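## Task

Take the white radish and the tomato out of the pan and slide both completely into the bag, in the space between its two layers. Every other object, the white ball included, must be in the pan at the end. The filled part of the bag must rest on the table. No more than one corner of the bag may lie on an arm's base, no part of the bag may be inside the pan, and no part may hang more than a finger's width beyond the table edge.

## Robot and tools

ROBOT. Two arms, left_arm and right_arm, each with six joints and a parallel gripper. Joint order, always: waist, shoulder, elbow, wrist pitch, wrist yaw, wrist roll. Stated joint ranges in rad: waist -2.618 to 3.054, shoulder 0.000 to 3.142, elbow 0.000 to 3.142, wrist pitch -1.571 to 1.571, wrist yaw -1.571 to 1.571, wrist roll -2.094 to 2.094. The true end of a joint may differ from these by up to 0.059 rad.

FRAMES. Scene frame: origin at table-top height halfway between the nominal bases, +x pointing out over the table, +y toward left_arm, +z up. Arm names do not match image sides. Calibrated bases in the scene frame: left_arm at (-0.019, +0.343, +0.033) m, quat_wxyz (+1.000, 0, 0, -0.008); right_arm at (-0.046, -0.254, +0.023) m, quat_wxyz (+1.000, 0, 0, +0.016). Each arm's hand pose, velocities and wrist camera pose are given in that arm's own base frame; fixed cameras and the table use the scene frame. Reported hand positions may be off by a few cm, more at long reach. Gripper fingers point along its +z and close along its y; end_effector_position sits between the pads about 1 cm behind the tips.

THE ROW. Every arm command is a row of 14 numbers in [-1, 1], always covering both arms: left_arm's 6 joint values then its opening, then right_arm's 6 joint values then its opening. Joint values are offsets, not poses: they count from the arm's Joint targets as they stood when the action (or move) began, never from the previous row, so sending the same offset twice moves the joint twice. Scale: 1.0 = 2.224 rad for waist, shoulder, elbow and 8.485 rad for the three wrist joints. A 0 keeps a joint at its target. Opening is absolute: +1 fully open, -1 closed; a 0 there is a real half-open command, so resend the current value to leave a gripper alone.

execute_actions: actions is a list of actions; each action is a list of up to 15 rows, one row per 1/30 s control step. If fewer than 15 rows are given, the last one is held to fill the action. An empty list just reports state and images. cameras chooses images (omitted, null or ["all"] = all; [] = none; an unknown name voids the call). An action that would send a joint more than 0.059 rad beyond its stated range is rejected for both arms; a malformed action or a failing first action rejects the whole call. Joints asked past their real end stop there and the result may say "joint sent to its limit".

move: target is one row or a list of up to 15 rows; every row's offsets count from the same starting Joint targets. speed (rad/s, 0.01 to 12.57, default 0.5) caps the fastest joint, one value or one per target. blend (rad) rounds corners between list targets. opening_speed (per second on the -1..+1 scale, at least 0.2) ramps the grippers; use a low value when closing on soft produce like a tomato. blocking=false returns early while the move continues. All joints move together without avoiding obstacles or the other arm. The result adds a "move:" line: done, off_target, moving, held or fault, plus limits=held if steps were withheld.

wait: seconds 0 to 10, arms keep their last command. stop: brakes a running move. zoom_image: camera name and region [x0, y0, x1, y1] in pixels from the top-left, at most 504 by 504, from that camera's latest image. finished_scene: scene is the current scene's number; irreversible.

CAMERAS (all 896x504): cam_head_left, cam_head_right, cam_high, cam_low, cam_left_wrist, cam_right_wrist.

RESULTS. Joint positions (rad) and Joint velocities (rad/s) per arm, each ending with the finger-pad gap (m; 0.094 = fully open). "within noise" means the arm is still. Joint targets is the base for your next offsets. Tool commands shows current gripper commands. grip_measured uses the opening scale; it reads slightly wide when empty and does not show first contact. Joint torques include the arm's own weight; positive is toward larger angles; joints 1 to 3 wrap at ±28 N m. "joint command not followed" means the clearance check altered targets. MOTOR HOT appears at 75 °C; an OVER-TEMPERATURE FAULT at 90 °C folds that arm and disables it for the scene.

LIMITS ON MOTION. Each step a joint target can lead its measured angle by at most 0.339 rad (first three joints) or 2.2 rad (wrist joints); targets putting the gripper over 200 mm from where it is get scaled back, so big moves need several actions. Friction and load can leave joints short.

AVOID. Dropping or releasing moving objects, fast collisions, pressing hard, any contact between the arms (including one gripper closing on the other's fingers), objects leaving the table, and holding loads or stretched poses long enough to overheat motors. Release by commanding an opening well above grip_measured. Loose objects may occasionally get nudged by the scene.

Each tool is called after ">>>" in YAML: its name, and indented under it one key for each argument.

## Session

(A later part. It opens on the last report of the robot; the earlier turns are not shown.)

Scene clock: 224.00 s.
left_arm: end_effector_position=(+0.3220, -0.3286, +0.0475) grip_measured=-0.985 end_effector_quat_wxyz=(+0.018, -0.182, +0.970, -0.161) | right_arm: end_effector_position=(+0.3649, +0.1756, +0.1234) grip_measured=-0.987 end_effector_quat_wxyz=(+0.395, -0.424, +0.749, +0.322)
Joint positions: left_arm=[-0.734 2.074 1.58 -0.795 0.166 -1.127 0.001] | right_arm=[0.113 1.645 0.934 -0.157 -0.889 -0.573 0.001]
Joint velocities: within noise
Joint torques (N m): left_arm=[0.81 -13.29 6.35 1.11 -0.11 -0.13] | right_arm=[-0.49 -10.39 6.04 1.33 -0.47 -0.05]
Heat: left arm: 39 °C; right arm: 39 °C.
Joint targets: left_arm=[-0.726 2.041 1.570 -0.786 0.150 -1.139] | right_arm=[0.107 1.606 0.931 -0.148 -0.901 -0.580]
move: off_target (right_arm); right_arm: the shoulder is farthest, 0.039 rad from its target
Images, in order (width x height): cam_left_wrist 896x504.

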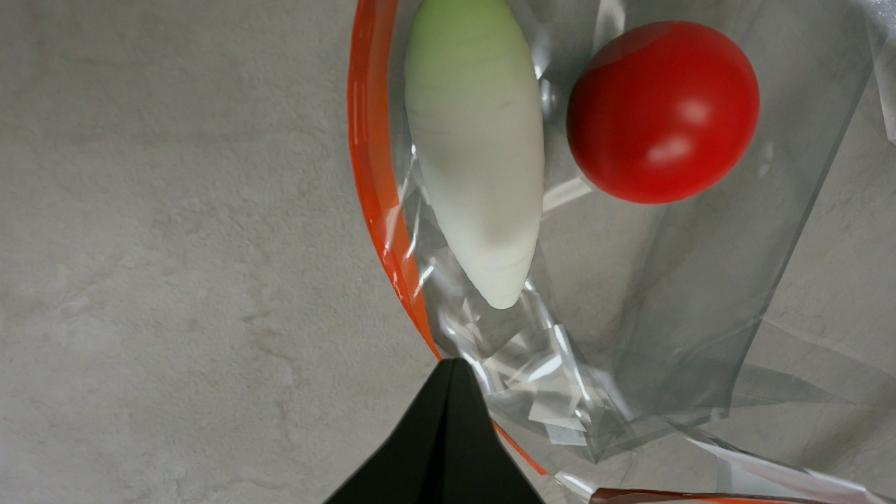

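>>> move:
  target: [0.0165,0.0443,0.0680,-0.0062,0,0,-1,0,0,0,0,0,0,-1]
  cameras: ["cam_left_wrist"]

Scene clock: 225.87 s.
left_arm: end_effector_position=(+0.3553, -0.3309, +0.0643) grip_measured=-0.985 end_effector_quat_wxyz=(+0.036, -0.199, +0.963, -0.179) | right_arm: end_effector_position=(+0.3649, +0.1756, +0.1234) grip_measured=-0.987 end_effector_quat_wxyz=(+0.395, -0.424, +0.748, +0.322)
Joint positions: left_arm=[-0.692 2.118 1.702 -0.825 0.165 -1.127 0.001] | right_arm=[0.113 1.645 0.934 -0.157 -0.889 -0.573 0.001]
Joint velocities: within noise
Joint torques (N m): left_arm=[0.46 -9.66 9.43 0.95 -0.1 -0.13] | right_arm=[-0.49 -10.39 6.02 1.33 -0.46 -0.05]
Heat: left arm: 40 °C; right arm: 39 °C.
Joint targets: left_arm=[-0.689 2.140 1.722 -0.839 0.150 -1.139] | right_arm=[0.107 1.606 0.931 -0.148 -0.901 -0.580]
move: off_target (right_arm); right_arm: the shoulder is farthest, 0.039 rad from its target
Images, in order (width x height): cam_left_wrist 896x504.

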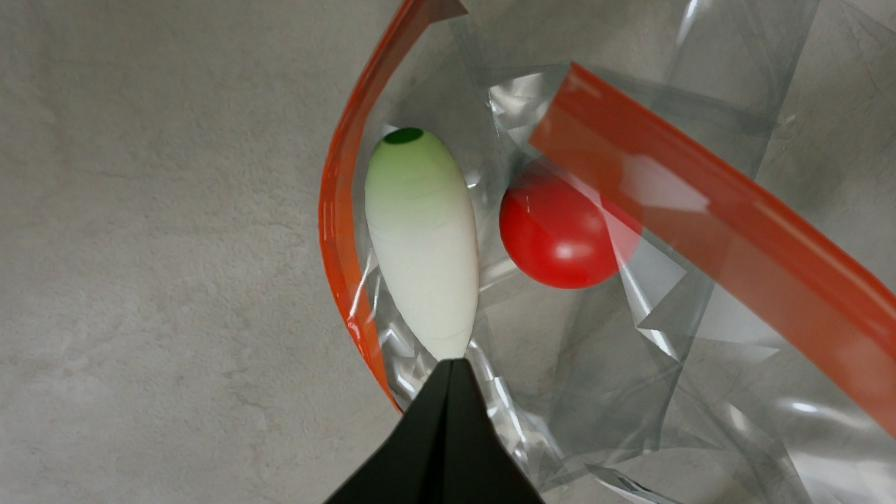

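>>> move:
  target:
    - [0.0061,-0.0171,-0.0271,0.0027,0,0,-1,0,0,0,0,0,0,-1]
    - [0.0061,0.0017,-0.0714,0.0192,0,0,-1,0,0,0,0,0,0,-1]
  speed: 0.3
  cameras: ["cam_left_wrist","cam_head_left","cam_head_right"]

>>> zoom_image:
  camera: "cam_left_wrist"
  region: [200, 0, 700, 504]

>>> zoom_image:
  camera: "cam_head_left"
  region: [330, 200, 490, 350]

Scene clock: 227.83 s.
left_arm: end_effector_position=(+0.3536, -0.3247, +0.0316) grip_measured=-0.985 end_effector_quat_wxyz=(+0.039, -0.203, +0.962, -0.181) | right_arm: end_effector_position=(+0.3649, +0.1756, +0.1234) grip_measured=-0.987 end_effector_quat_wxyz=(+0.395, -0.424, +0.748, +0.322)
Joint positions: left_arm=[-0.684 2.123 1.574 -0.685 0.165 -1.127 0.001] | right_arm=[0.113 1.645 0.934 -0.157 -0.889 -0.573 0.001]
Joint velocities: within noise
Joint torques (N m): left_arm=[0.91 -9.55 6.27 1.24 -0.11 -0.12] | right_arm=[-0.49 -10.37 6.02 1.33 -0.46 -0.05]
Heat: left arm: 40 °C; right arm: 40 °C.
Joint targets: left_arm=[-0.675 2.144 1.563 -0.676 0.150 -1.139] | right_arm=[0.107 1.606 0.931 -0.148 -0.901 -0.580]
move: off_target (right_arm); right_arm: the shoulder is farthest, 0.039 rad from its target
Images, in order (width x height): cam_head_left 896x504, cam_head_right 896x504, cam_left_wrist 896x504.

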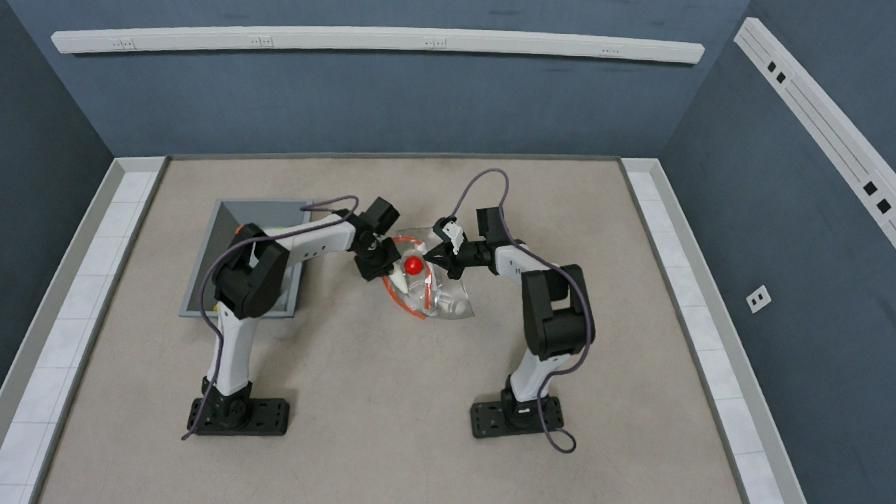

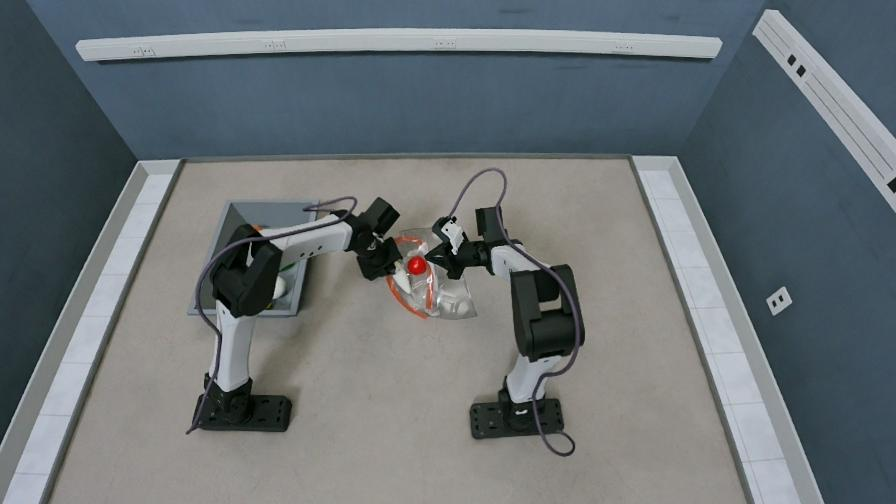

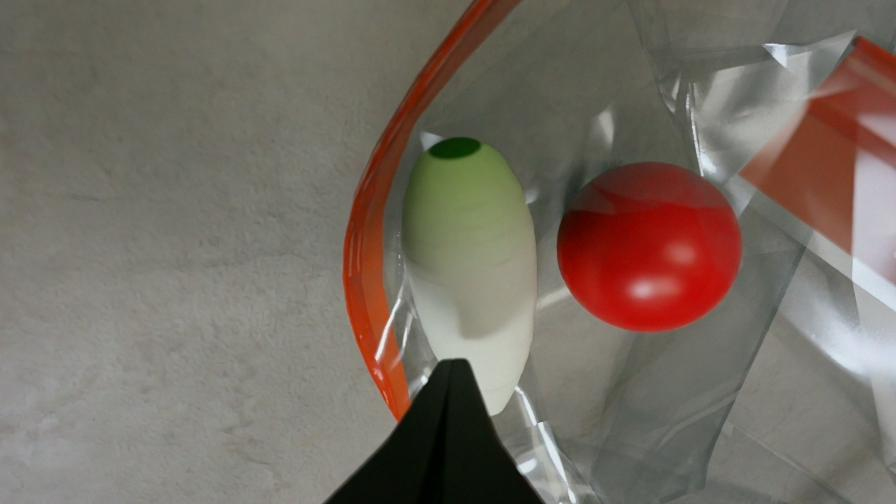

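Scaled by 1.000.

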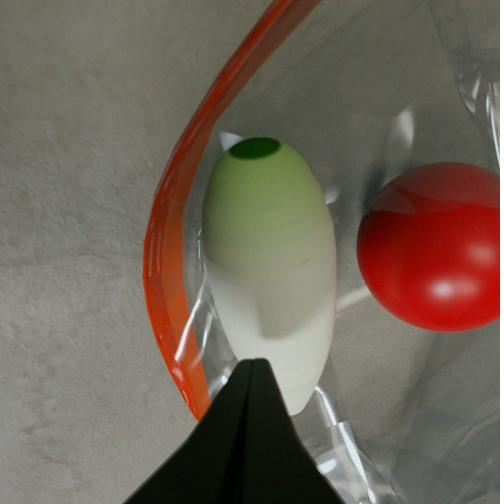

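Scaled by 3.150 from the camera's 896x504 image, which has a finer 1280x720 frame.

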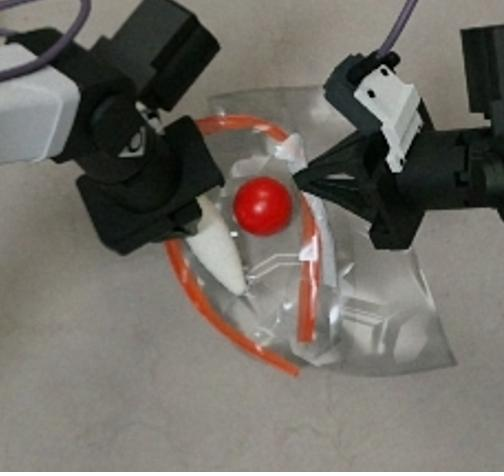

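>>> move:
  target: [0.0022,0.0256,-0.0313,0.0150,0,0,-1,0,0,0,0,0,0,-1]
  speed: 0.2
  cameras: ["cam_left_wrist","cam_head_left"]

>>> zoom_image:
  camera: "cam_head_left"
  region: [330, 200, 490, 350]

Scene clock: 229.67 s.
left_arm: end_effector_position=(+0.3565, -0.3228, -0.0066) grip_measured=-0.985 end_effector_quat_wxyz=(+0.040, -0.206, +0.961, -0.181) | right_arm: end_effector_position=(+0.3649, +0.1756, +0.1234) grip_measured=-0.987 end_effector_quat_wxyz=(+0.395, -0.424, +0.748, +0.322)
Joint positions: left_arm=[-0.677 2.18 1.503 -0.558 0.165 -1.127 0.001] | right_arm=[0.113 1.645 0.934 -0.157 -0.889 -0.573 0.001]
Joint velocities: within noise
Joint torques (N m): left_arm=[0.73 -9.77 5.98 1.24 -0.11 -0.12] | right_arm=[-0.47 -10.4 6.02 1.33 -0.47 -0.05]
Heat: left arm: 40 °C; right arm: 40 °C.
Joint targets: left_arm=[-0.671 2.201 1.493 -0.549 0.150 -1.139] | right_arm=[0.107 1.606 0.931 -0.148 -0.901 -0.580]
move: off_target (right_arm); right_arm: the shoulder is farthest, 0.039 rad from its target
Images, in order (width x height): cam_head_left 896x504, cam_left_wrist 896x504.

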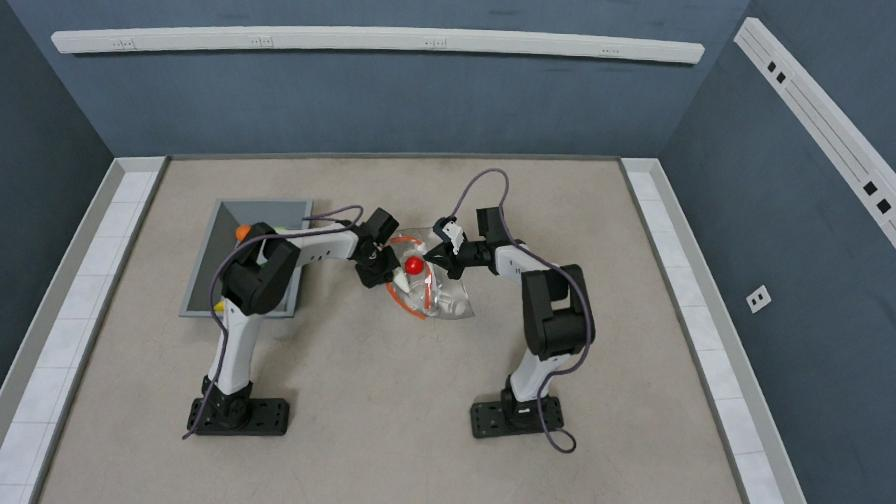

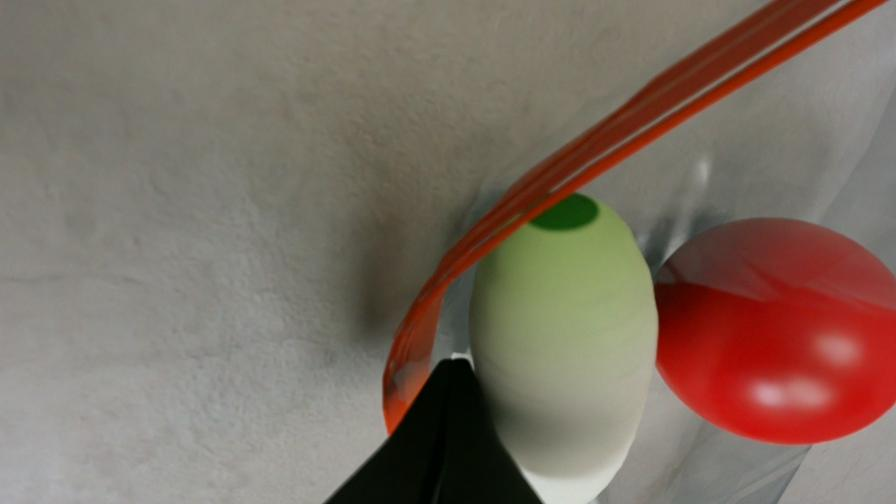

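Scaled by 3.150 from the camera's 896x504 image, which has a finer 1280x720 frame.

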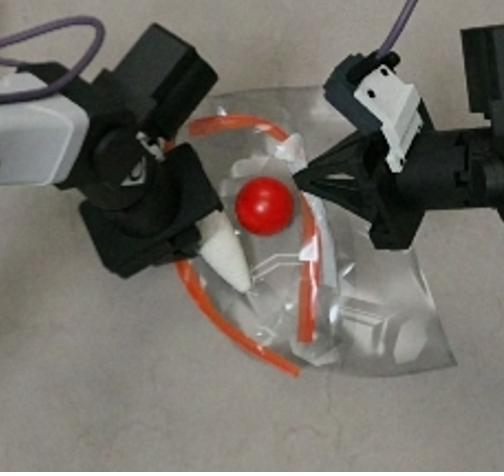

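>>> move:
  target: [-0.0160,0.0549,0.0955,-0.0106,0,0,-1,0,0,0,0,0,0,-1]
  speed: 0.12
  cameras: ["cam_left_wrist","cam_head_left"]

>>> zoom_image:
  camera: "cam_head_left"
  region: [330, 200, 490, 350]

Scene clock: 232.23 s.
left_arm: end_effector_position=(+0.3719, -0.3497, -0.0112) grip_measured=-0.985 end_effector_quat_wxyz=(+0.037, -0.195, +0.963, -0.180) | right_arm: end_effector_position=(+0.3649, +0.1756, +0.1234) grip_measured=-0.987 end_effector_quat_wxyz=(+0.395, -0.424, +0.748, +0.322)
Joint positions: left_arm=[-0.699 2.297 1.684 -0.625 0.165 -1.127 0.001] | right_arm=[0.113 1.645 0.934 -0.157 -0.889 -0.573 0.001]
Joint velocities: within noise
Joint torques (N m): left_arm=[-0.25 -10.3 9.28 0.98 -0.1 -0.13] | right_arm=[-0.47 -10.37 6.02 1.33 -0.46 -0.05]
Heat: left arm: 40 °C; right arm: 40 °C.
Joint targets: left_arm=[-0.706 2.322 1.705 -0.639 0.150 -1.139] | right_arm=[0.107 1.606 0.931 -0.148 -0.901 -0.580]
move: off_target (right_arm); right_arm: the shoulder is farthest, 0.039 rad from its target
Images, in order (width x height): cam_head_left 896x504, cam_left_wrist 896x504.

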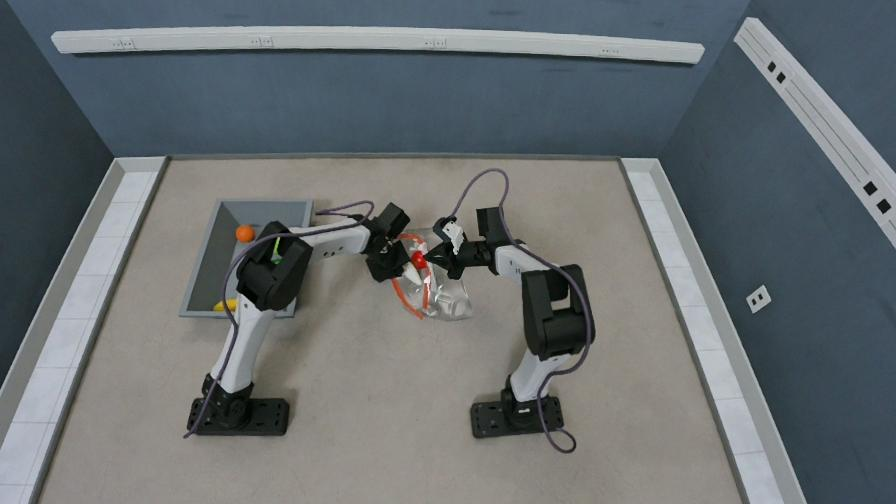

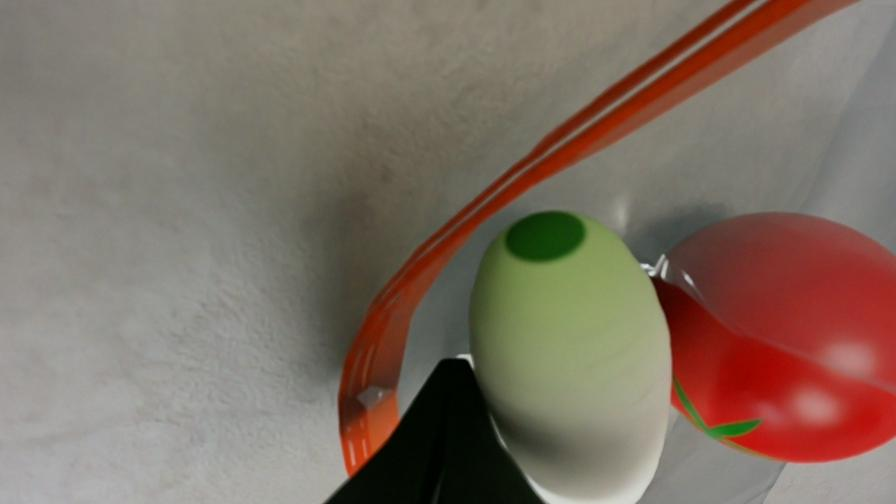

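Scaled by 3.150 from the camera's 896x504 image, which has a finer 1280x720 frame.

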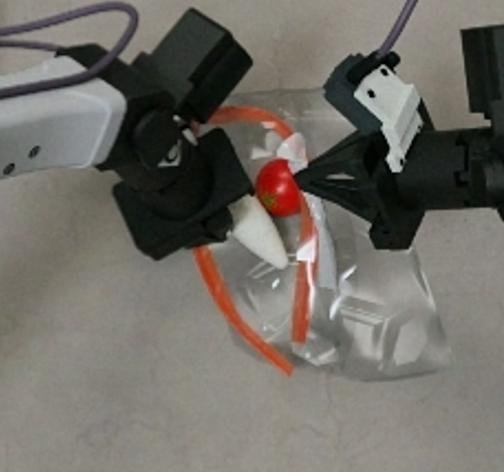

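>>> move:
  target: [-0.0094,0.0370,0.0652,-0.0075,0,0,-1,0,0,0,0,0,0,-1]
  speed: 0.12
  cameras: ["cam_left_wrist","cam_head_left","cam_right_wrist"]

>>> zoom_image:
  camera: "cam_head_left"
  region: [330, 200, 490, 350]

Scene clock: 234.33 s.
left_arm: end_effector_position=(+0.3801, -0.3712, -0.0110) grip_measured=-0.985 end_effector_quat_wxyz=(+0.035, -0.185, +0.965, -0.181) | right_arm: end_effector_position=(+0.3649, +0.1756, +0.1234) grip_measured=-0.987 end_effector_quat_wxyz=(+0.395, -0.424, +0.748, +0.322)
Joint positions: left_arm=[-0.72 2.378 1.828 -0.688 0.165 -1.127 0.001] | right_arm=[0.113 1.645 0.934 -0.157 -0.889 -0.573 0.001]
Joint velocities: within noise
Joint torques (N m): left_arm=[-0.31 -10.91 9.4 0.95 -0.1 -0.13] | right_arm=[-0.55 -10.39 6.02 1.33 -0.47 -0.05]
Heat: left arm: 40 °C; right arm: 40 °C.
Joint targets: left_arm=[-0.727 2.405 1.850 -0.702 0.150 -1.139] | right_arm=[0.107 1.606 0.931 -0.148 -0.901 -0.580]
move: off_target (right_arm); right_arm: the shoulder is farthest, 0.039 rad from its target
Images, in order (width x height): cam_head_left 896x504, cam_left_wrist 896x504, cam_right_wrist 896x504.

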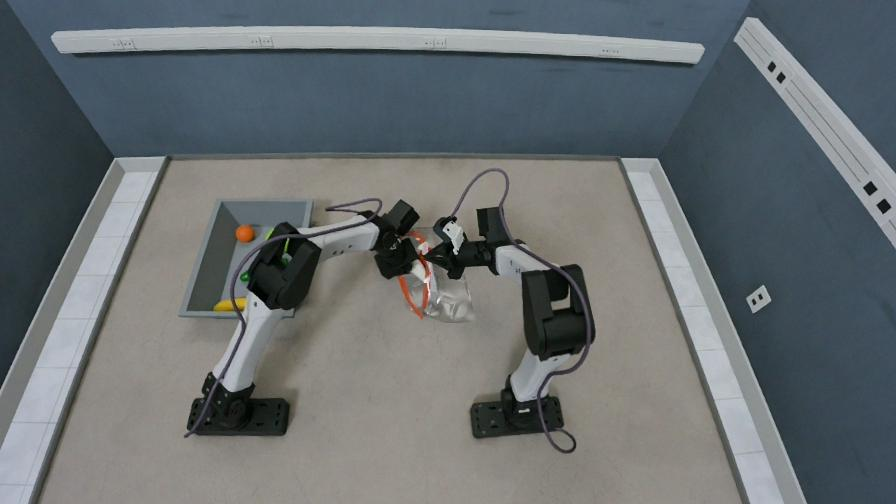

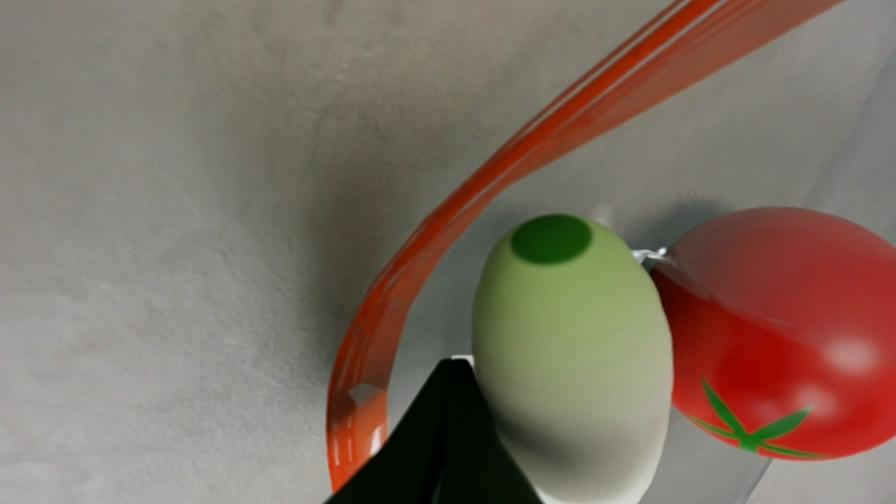

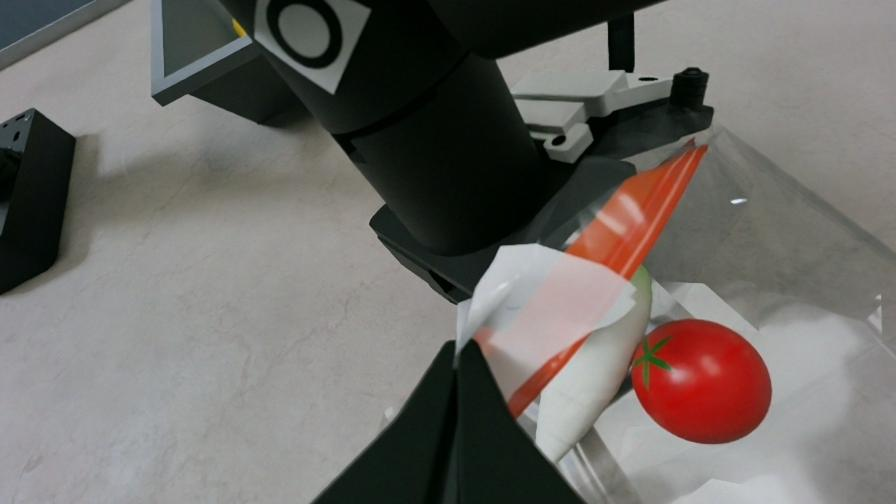

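Scaled by 3.150 from the camera's 896x504 image, which has a finer 1280x720 frame.

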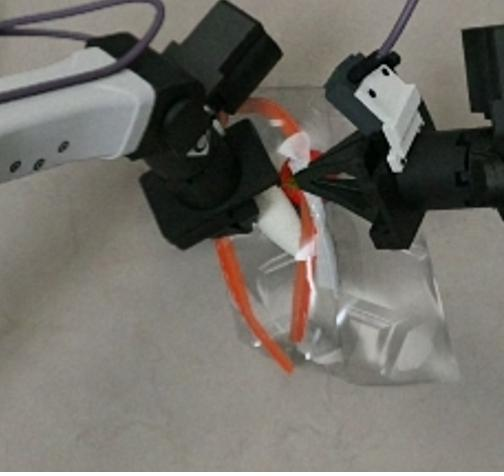

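>>> move:
  target:
    - [0.0094,-0.0373,-0.0652,0.0074,0,0,-1,0,0,0,0,0,0,-1]
    - [0.0232,-0.1362,-0.0846,-0.0135,0,0,-1,0,0,0,0,0,0,-1]
    - [0.147,-0.317,-0.0854,-0.0587,0,0,-1,0,0,0,0,0,0,-1]
  speed: [0.2,0.3,0.6]
  cameras: ["cam_left_wrist","cam_head_left","cam_right_wrist"]

>>> zoom_image:
  camera: "cam_head_left"
  region: [330, 200, 490, 350]

Scene clock: 237.93 s.
left_arm: end_effector_position=(+0.3442, -0.1760, +0.1965) grip_measured=-0.985 end_effector_quat_wxyz=(+0.069, -0.336, +0.923, -0.176) | right_arm: end_effector_position=(+0.3649, +0.1756, +0.1234) grip_measured=-0.987 end_effector_quat_wxyz=(+0.395, -0.424, +0.748, +0.322)
Joint positions: left_arm=[-0.401 1.707 1.669 -1.186 0.161 -1.128 0.001] | right_arm=[0.113 1.645 0.934 -0.157 -0.889 -0.573 0.001]
Joint velocities: within noise
Joint torques (N m): left_arm=[0.28 -8.36 6.68 1.01 -0.07 -0.12] | right_arm=[-0.49 -10.4 6.02 1.34 -0.47 -0.05]
Heat: left arm: 40 °C; right arm: 40 °C.
Joint targets: left_arm=[-0.400 1.700 1.660 -1.201 0.150 -1.139] | right_arm=[0.107 1.606 0.931 -0.148 -0.901 -0.580]
move: off_target (right_arm); right_arm: the shoulder is farthest, 0.039 rad from its target
Images, in order (width x height): cam_head_left 896x504, cam_left_wrist 896x504, cam_right_wrist 896x504.

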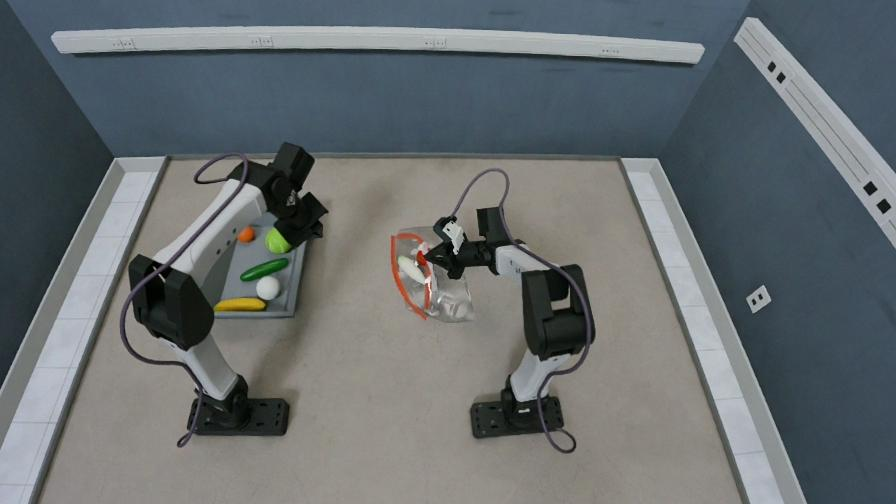

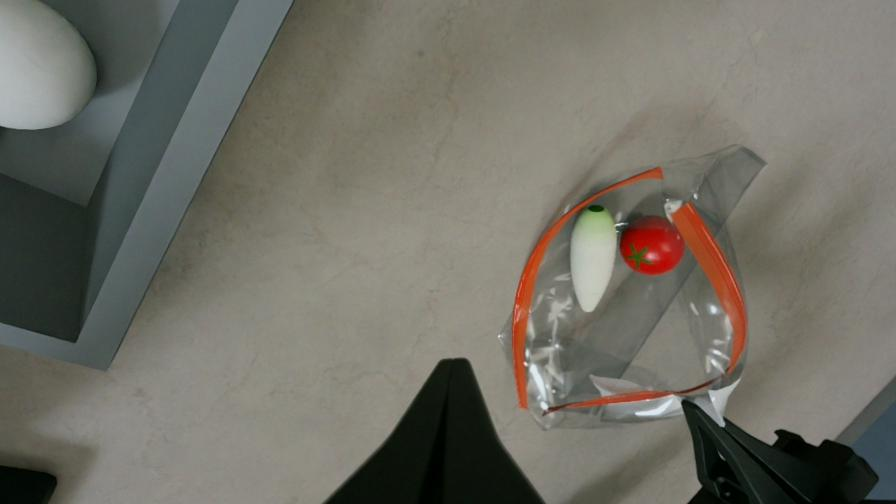

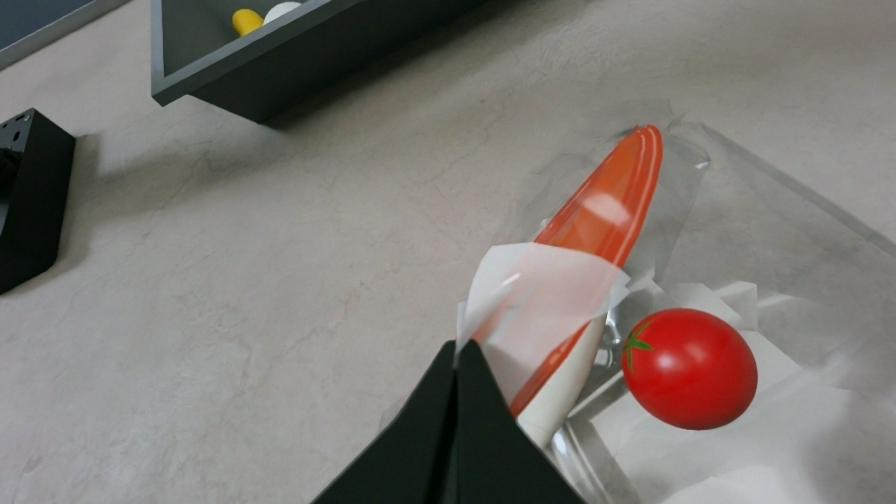

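Scaled by 3.150 from the camera's 896x504 image, which has a finer 1280x720 frame.

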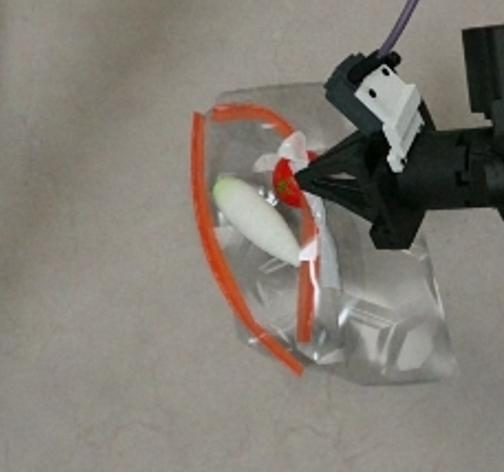

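>>> move:
  target:
    - [0.1,0,0,0,0,0,-1,0.0643,0.0107,0.0899,-0.0431,0.0296,0,-1]
    - [0.2,0,0,0,0,0,-1,0.1297,0.0784,0.1763,-0.0726,0.0590,0,-1]
  speed: 0.3
  cameras: ["cam_right_wrist","cam_head_left","cam_left_wrist","cam_high"]

>>> zoom_image:
  camera: "cam_head_left"
  region: [330, 200, 490, 350]

Scene clock: 242.90 s.
left_arm: end_effector_position=(+0.3863, -0.0105, +0.1964) grip_measured=-0.985 end_effector_quat_wxyz=(+0.106, -0.531, +0.826, -0.156) | right_arm: end_effector_position=(+0.3371, +0.2131, +0.0951) grip_measured=-0.987 end_effector_quat_wxyz=(+0.180, -0.478, +0.840, +0.184)
Joint positions: left_arm=[0.044 1.707 1.669 -1.187 0.16 -1.128 0.001] | right_arm=[0.392 1.767 1.293 -0.762 -0.407 -0.573 0.001]
Joint velocities: within noise
Joint torques (N m): left_arm=[0.35 -8.35 6.68 1 -0.06 -0.12] | right_arm=[0.46 -6.9 9.26 0.81 -0.24 -0.04]
Heat: left arm: 40 °C; right arm: 40 °C.
Joint targets: left_arm=[0.045 1.700 1.660 -1.200 0.150 -1.139] | right_arm=[0.396 1.780 1.323 -0.764 -0.400 -0.580]
move: done
Images, in order (width x height): cam_head_left 896x504, cam_high 896x504, cam_left_wrist 896x504, cam_right_wrist 896x504.

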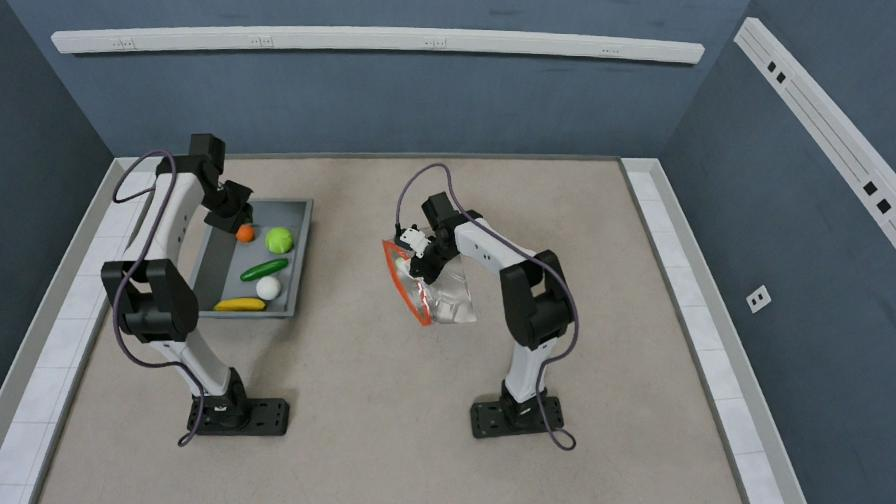

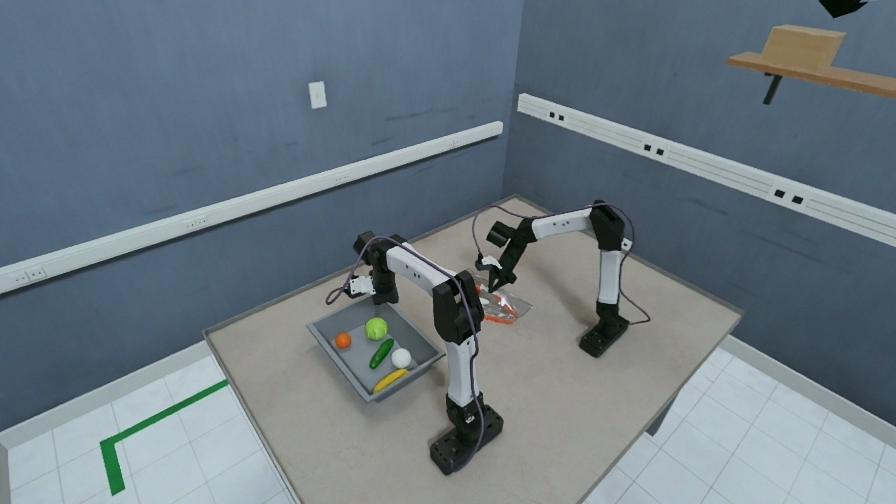

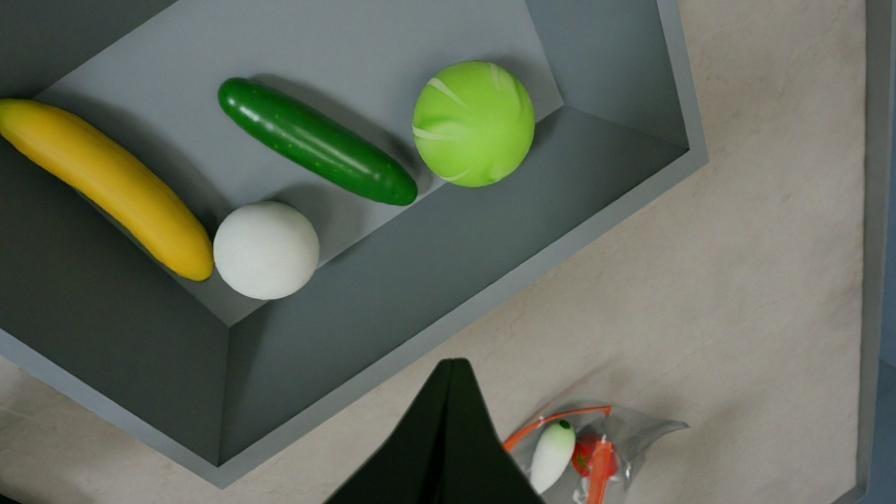

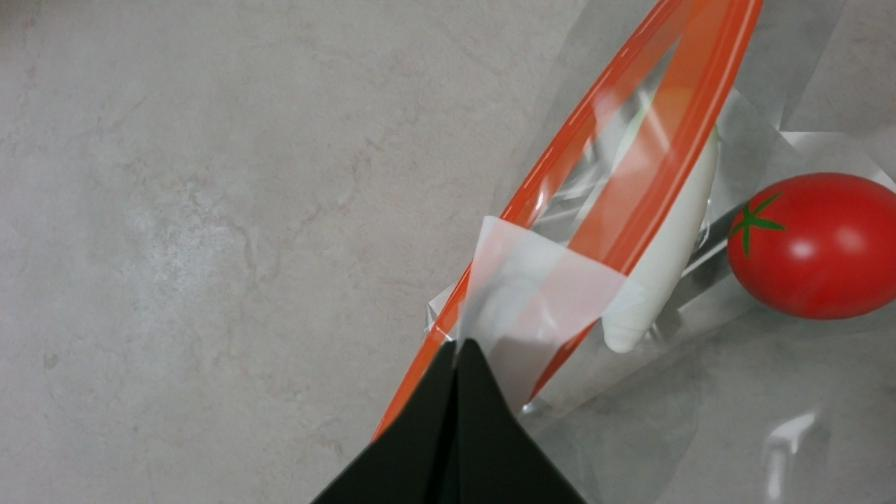

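Scaled by 3.150 from the camera's 896x504 image, which has a finer 1280x720 frame.

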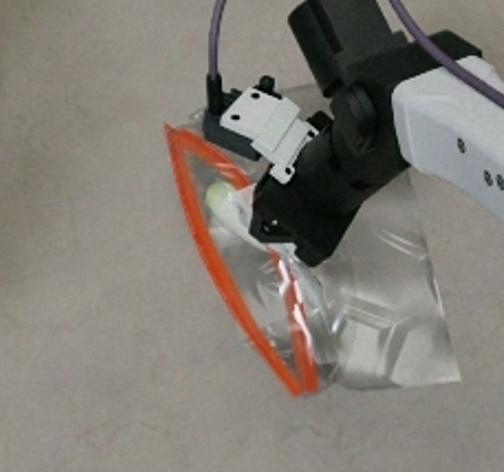

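>>> move:
  target: [0,0,0,0,0,0,-1,0.0701,0.0980,0.0940,-0.0237,0.0236,0,-1]
  speed: 0.15
  cameras: ["cam_right_wrist","cam_head_left","cam_left_wrist"]

>>> zoom_image:
  camera: "cam_head_left"
  region: [330, 200, 490, 350]

>>> zoom_image:
  camera: "cam_left_wrist"
  region: [450, 350, 730, 504]

Scene clock: 245.37 s.
left_arm: end_effector_position=(+0.3863, -0.0105, +0.1964) grip_measured=-0.985 end_effector_quat_wxyz=(+0.106, -0.531, +0.826, -0.156) | right_arm: end_effector_position=(+0.3249, +0.2397, +0.0550) grip_measured=-0.987 end_effector_quat_wxyz=(+0.066, -0.533, +0.837, +0.103)
Joint positions: left_arm=[0.044 1.707 1.669 -1.187 0.16 -1.128 0.001] | right_arm=[0.548 1.984 1.503 -0.96 -0.208 -0.573 0.001]
Joint velocities: within noise
Joint torques (N m): left_arm=[0.32 -8.35 6.65 1 -0.06 -0.12] | right_arm=[0.43 -8.28 8.85 0.42 -0.08 -0.04]
Heat: left arm: 40 °C; right arm: 40 °C.
Joint targets: left_arm=[0.045 1.700 1.660 -1.200 0.150 -1.139] | right_arm=[0.552 1.998 1.532 -0.965 -0.200 -0.580]
move: done
Images, in order (width x height): cam_head_left 896x504, cam_left_wrist 896x504, cam_right_wrist 896x504.

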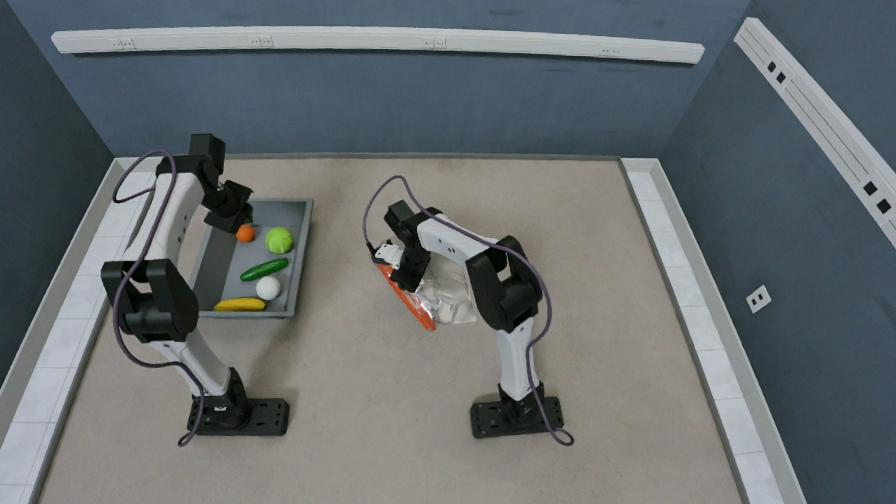

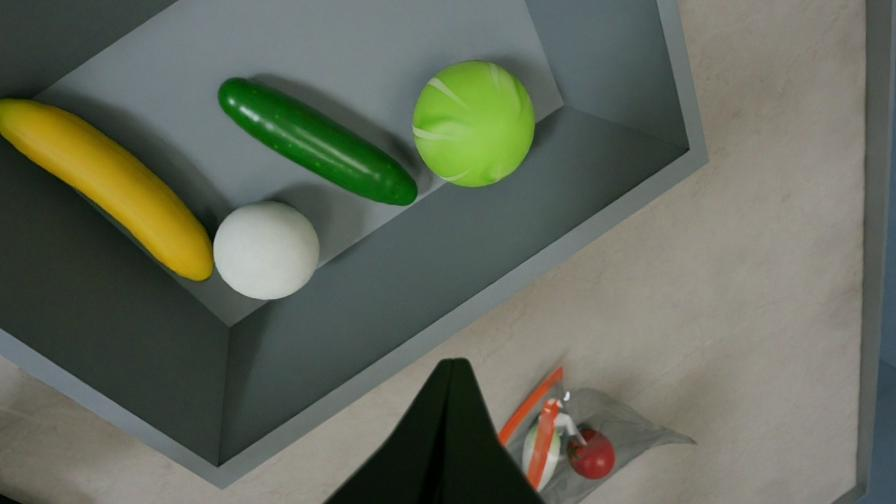

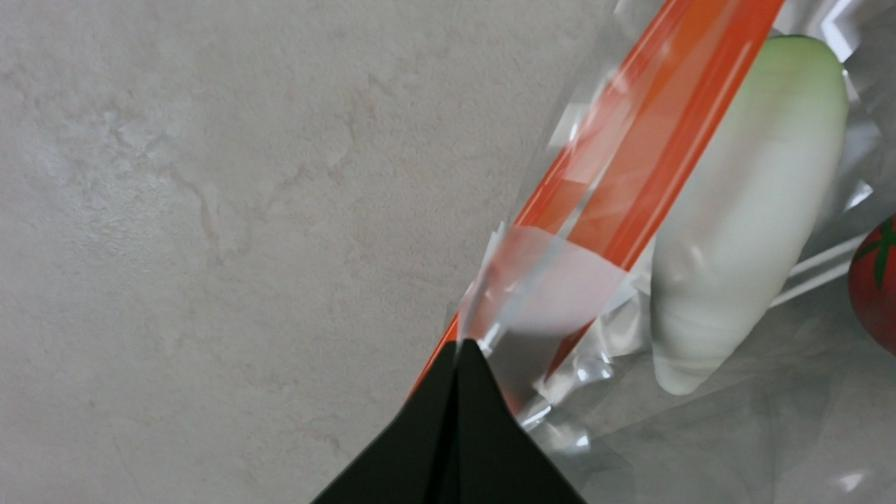

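Scaled by 3.150 from the camera's 896x504 image, which has a finer 1280x720 frame.

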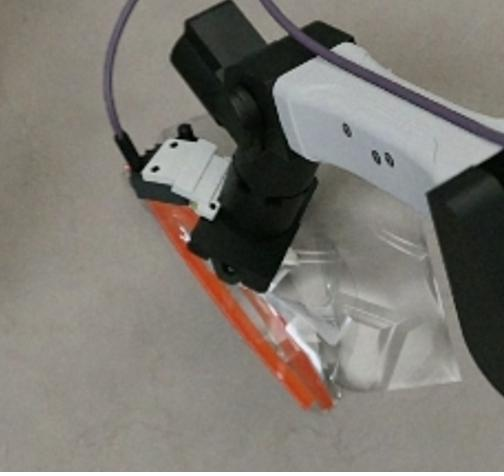

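Scaled by 1.800 from the camera's 896x504 image, which has a finer 1280x720 frame.

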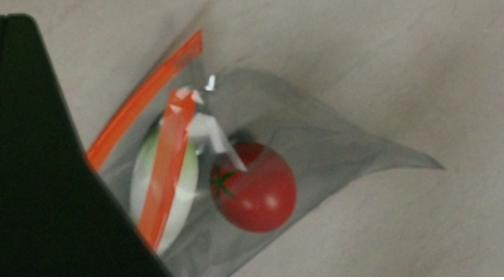

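>>> move:
  target: [0,0,0,0,0,0,-1,0.0193,0.0165,-0.0187,0.0092,0,0,-1]
  speed: 0.15
  cameras: ["cam_right_wrist","cam_head_left","cam_left_wrist"]

>>> zoom_image:
  camera: "cam_left_wrist"
  region: [450, 350, 730, 504]

Scene clock: 246.77 s.
left_arm: end_effector_position=(+0.3863, -0.0105, +0.1964) grip_measured=-0.985 end_effector_quat_wxyz=(+0.106, -0.531, +0.826, -0.156) | right_arm: end_effector_position=(+0.3221, +0.2582, +0.0401) grip_measured=-0.987 end_effector_quat_wxyz=(+0.070, -0.551, +0.825, +0.103)
Joint positions: left_arm=[0.044 1.707 1.669 -1.187 0.16 -1.128 0.001] | right_arm=[0.59 2.021 1.494 -0.9 -0.207 -0.573 0.001]
Joint velocities: within noise
Joint torques (N m): left_arm=[0.31 -8.34 6.72 1 -0.06 -0.12] | right_arm=[0.47 -8.57 5.76 0.62 -0.09 -0.04]
Heat: left arm: 40 °C; right arm: 40 °C.
Joint targets: left_arm=[0.045 1.700 1.660 -1.200 0.150 -1.139] | right_arm=[0.595 2.035 1.491 -0.887 -0.200 -0.580]
move: done
Images, in order (width x height): cam_head_left 896x504, cam_left_wrist 896x504, cam_right_wrist 896x504.

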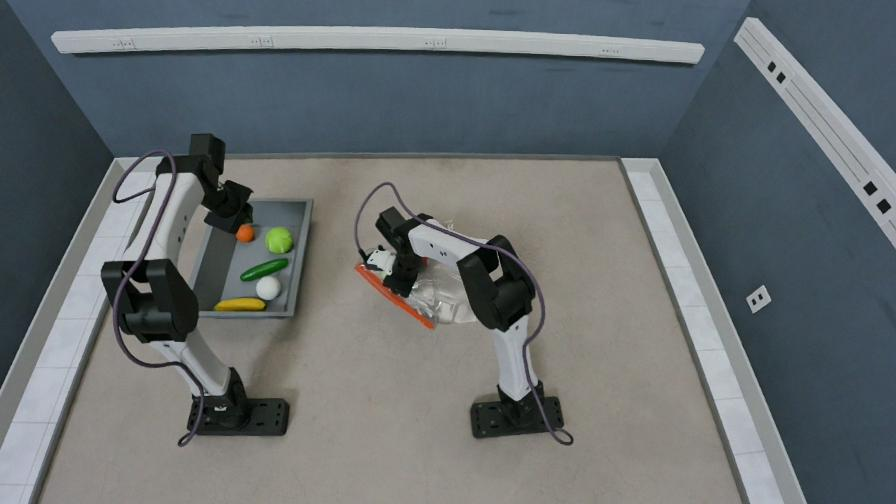

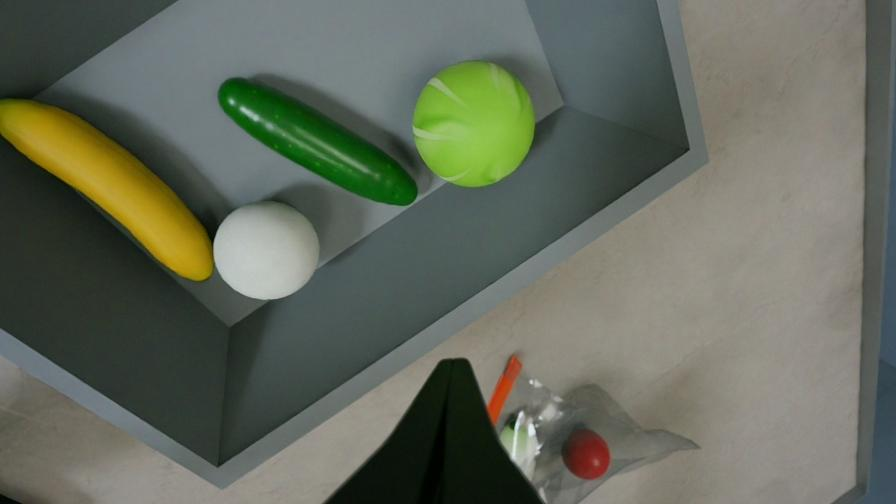

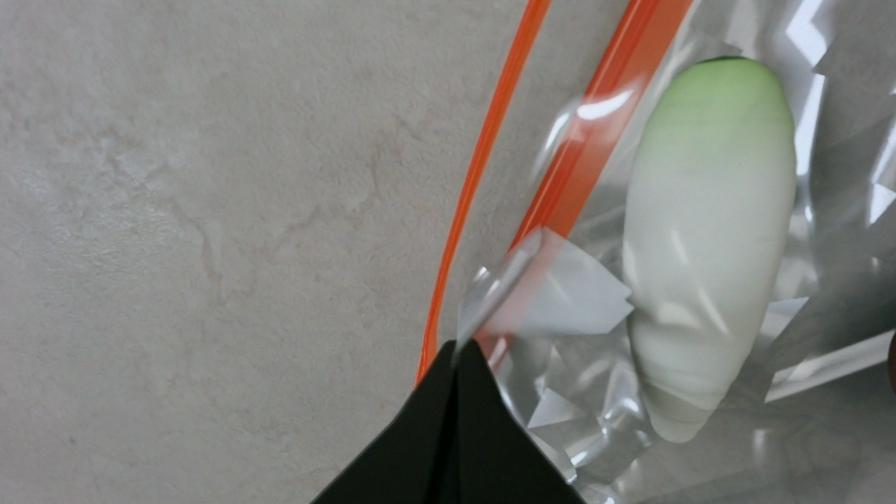

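Scaled by 1.800 from the camera's 896x504 image, which has a finer 1280x720 frame.

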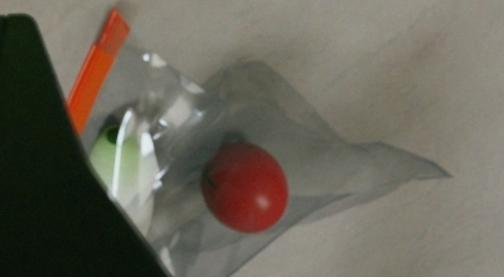

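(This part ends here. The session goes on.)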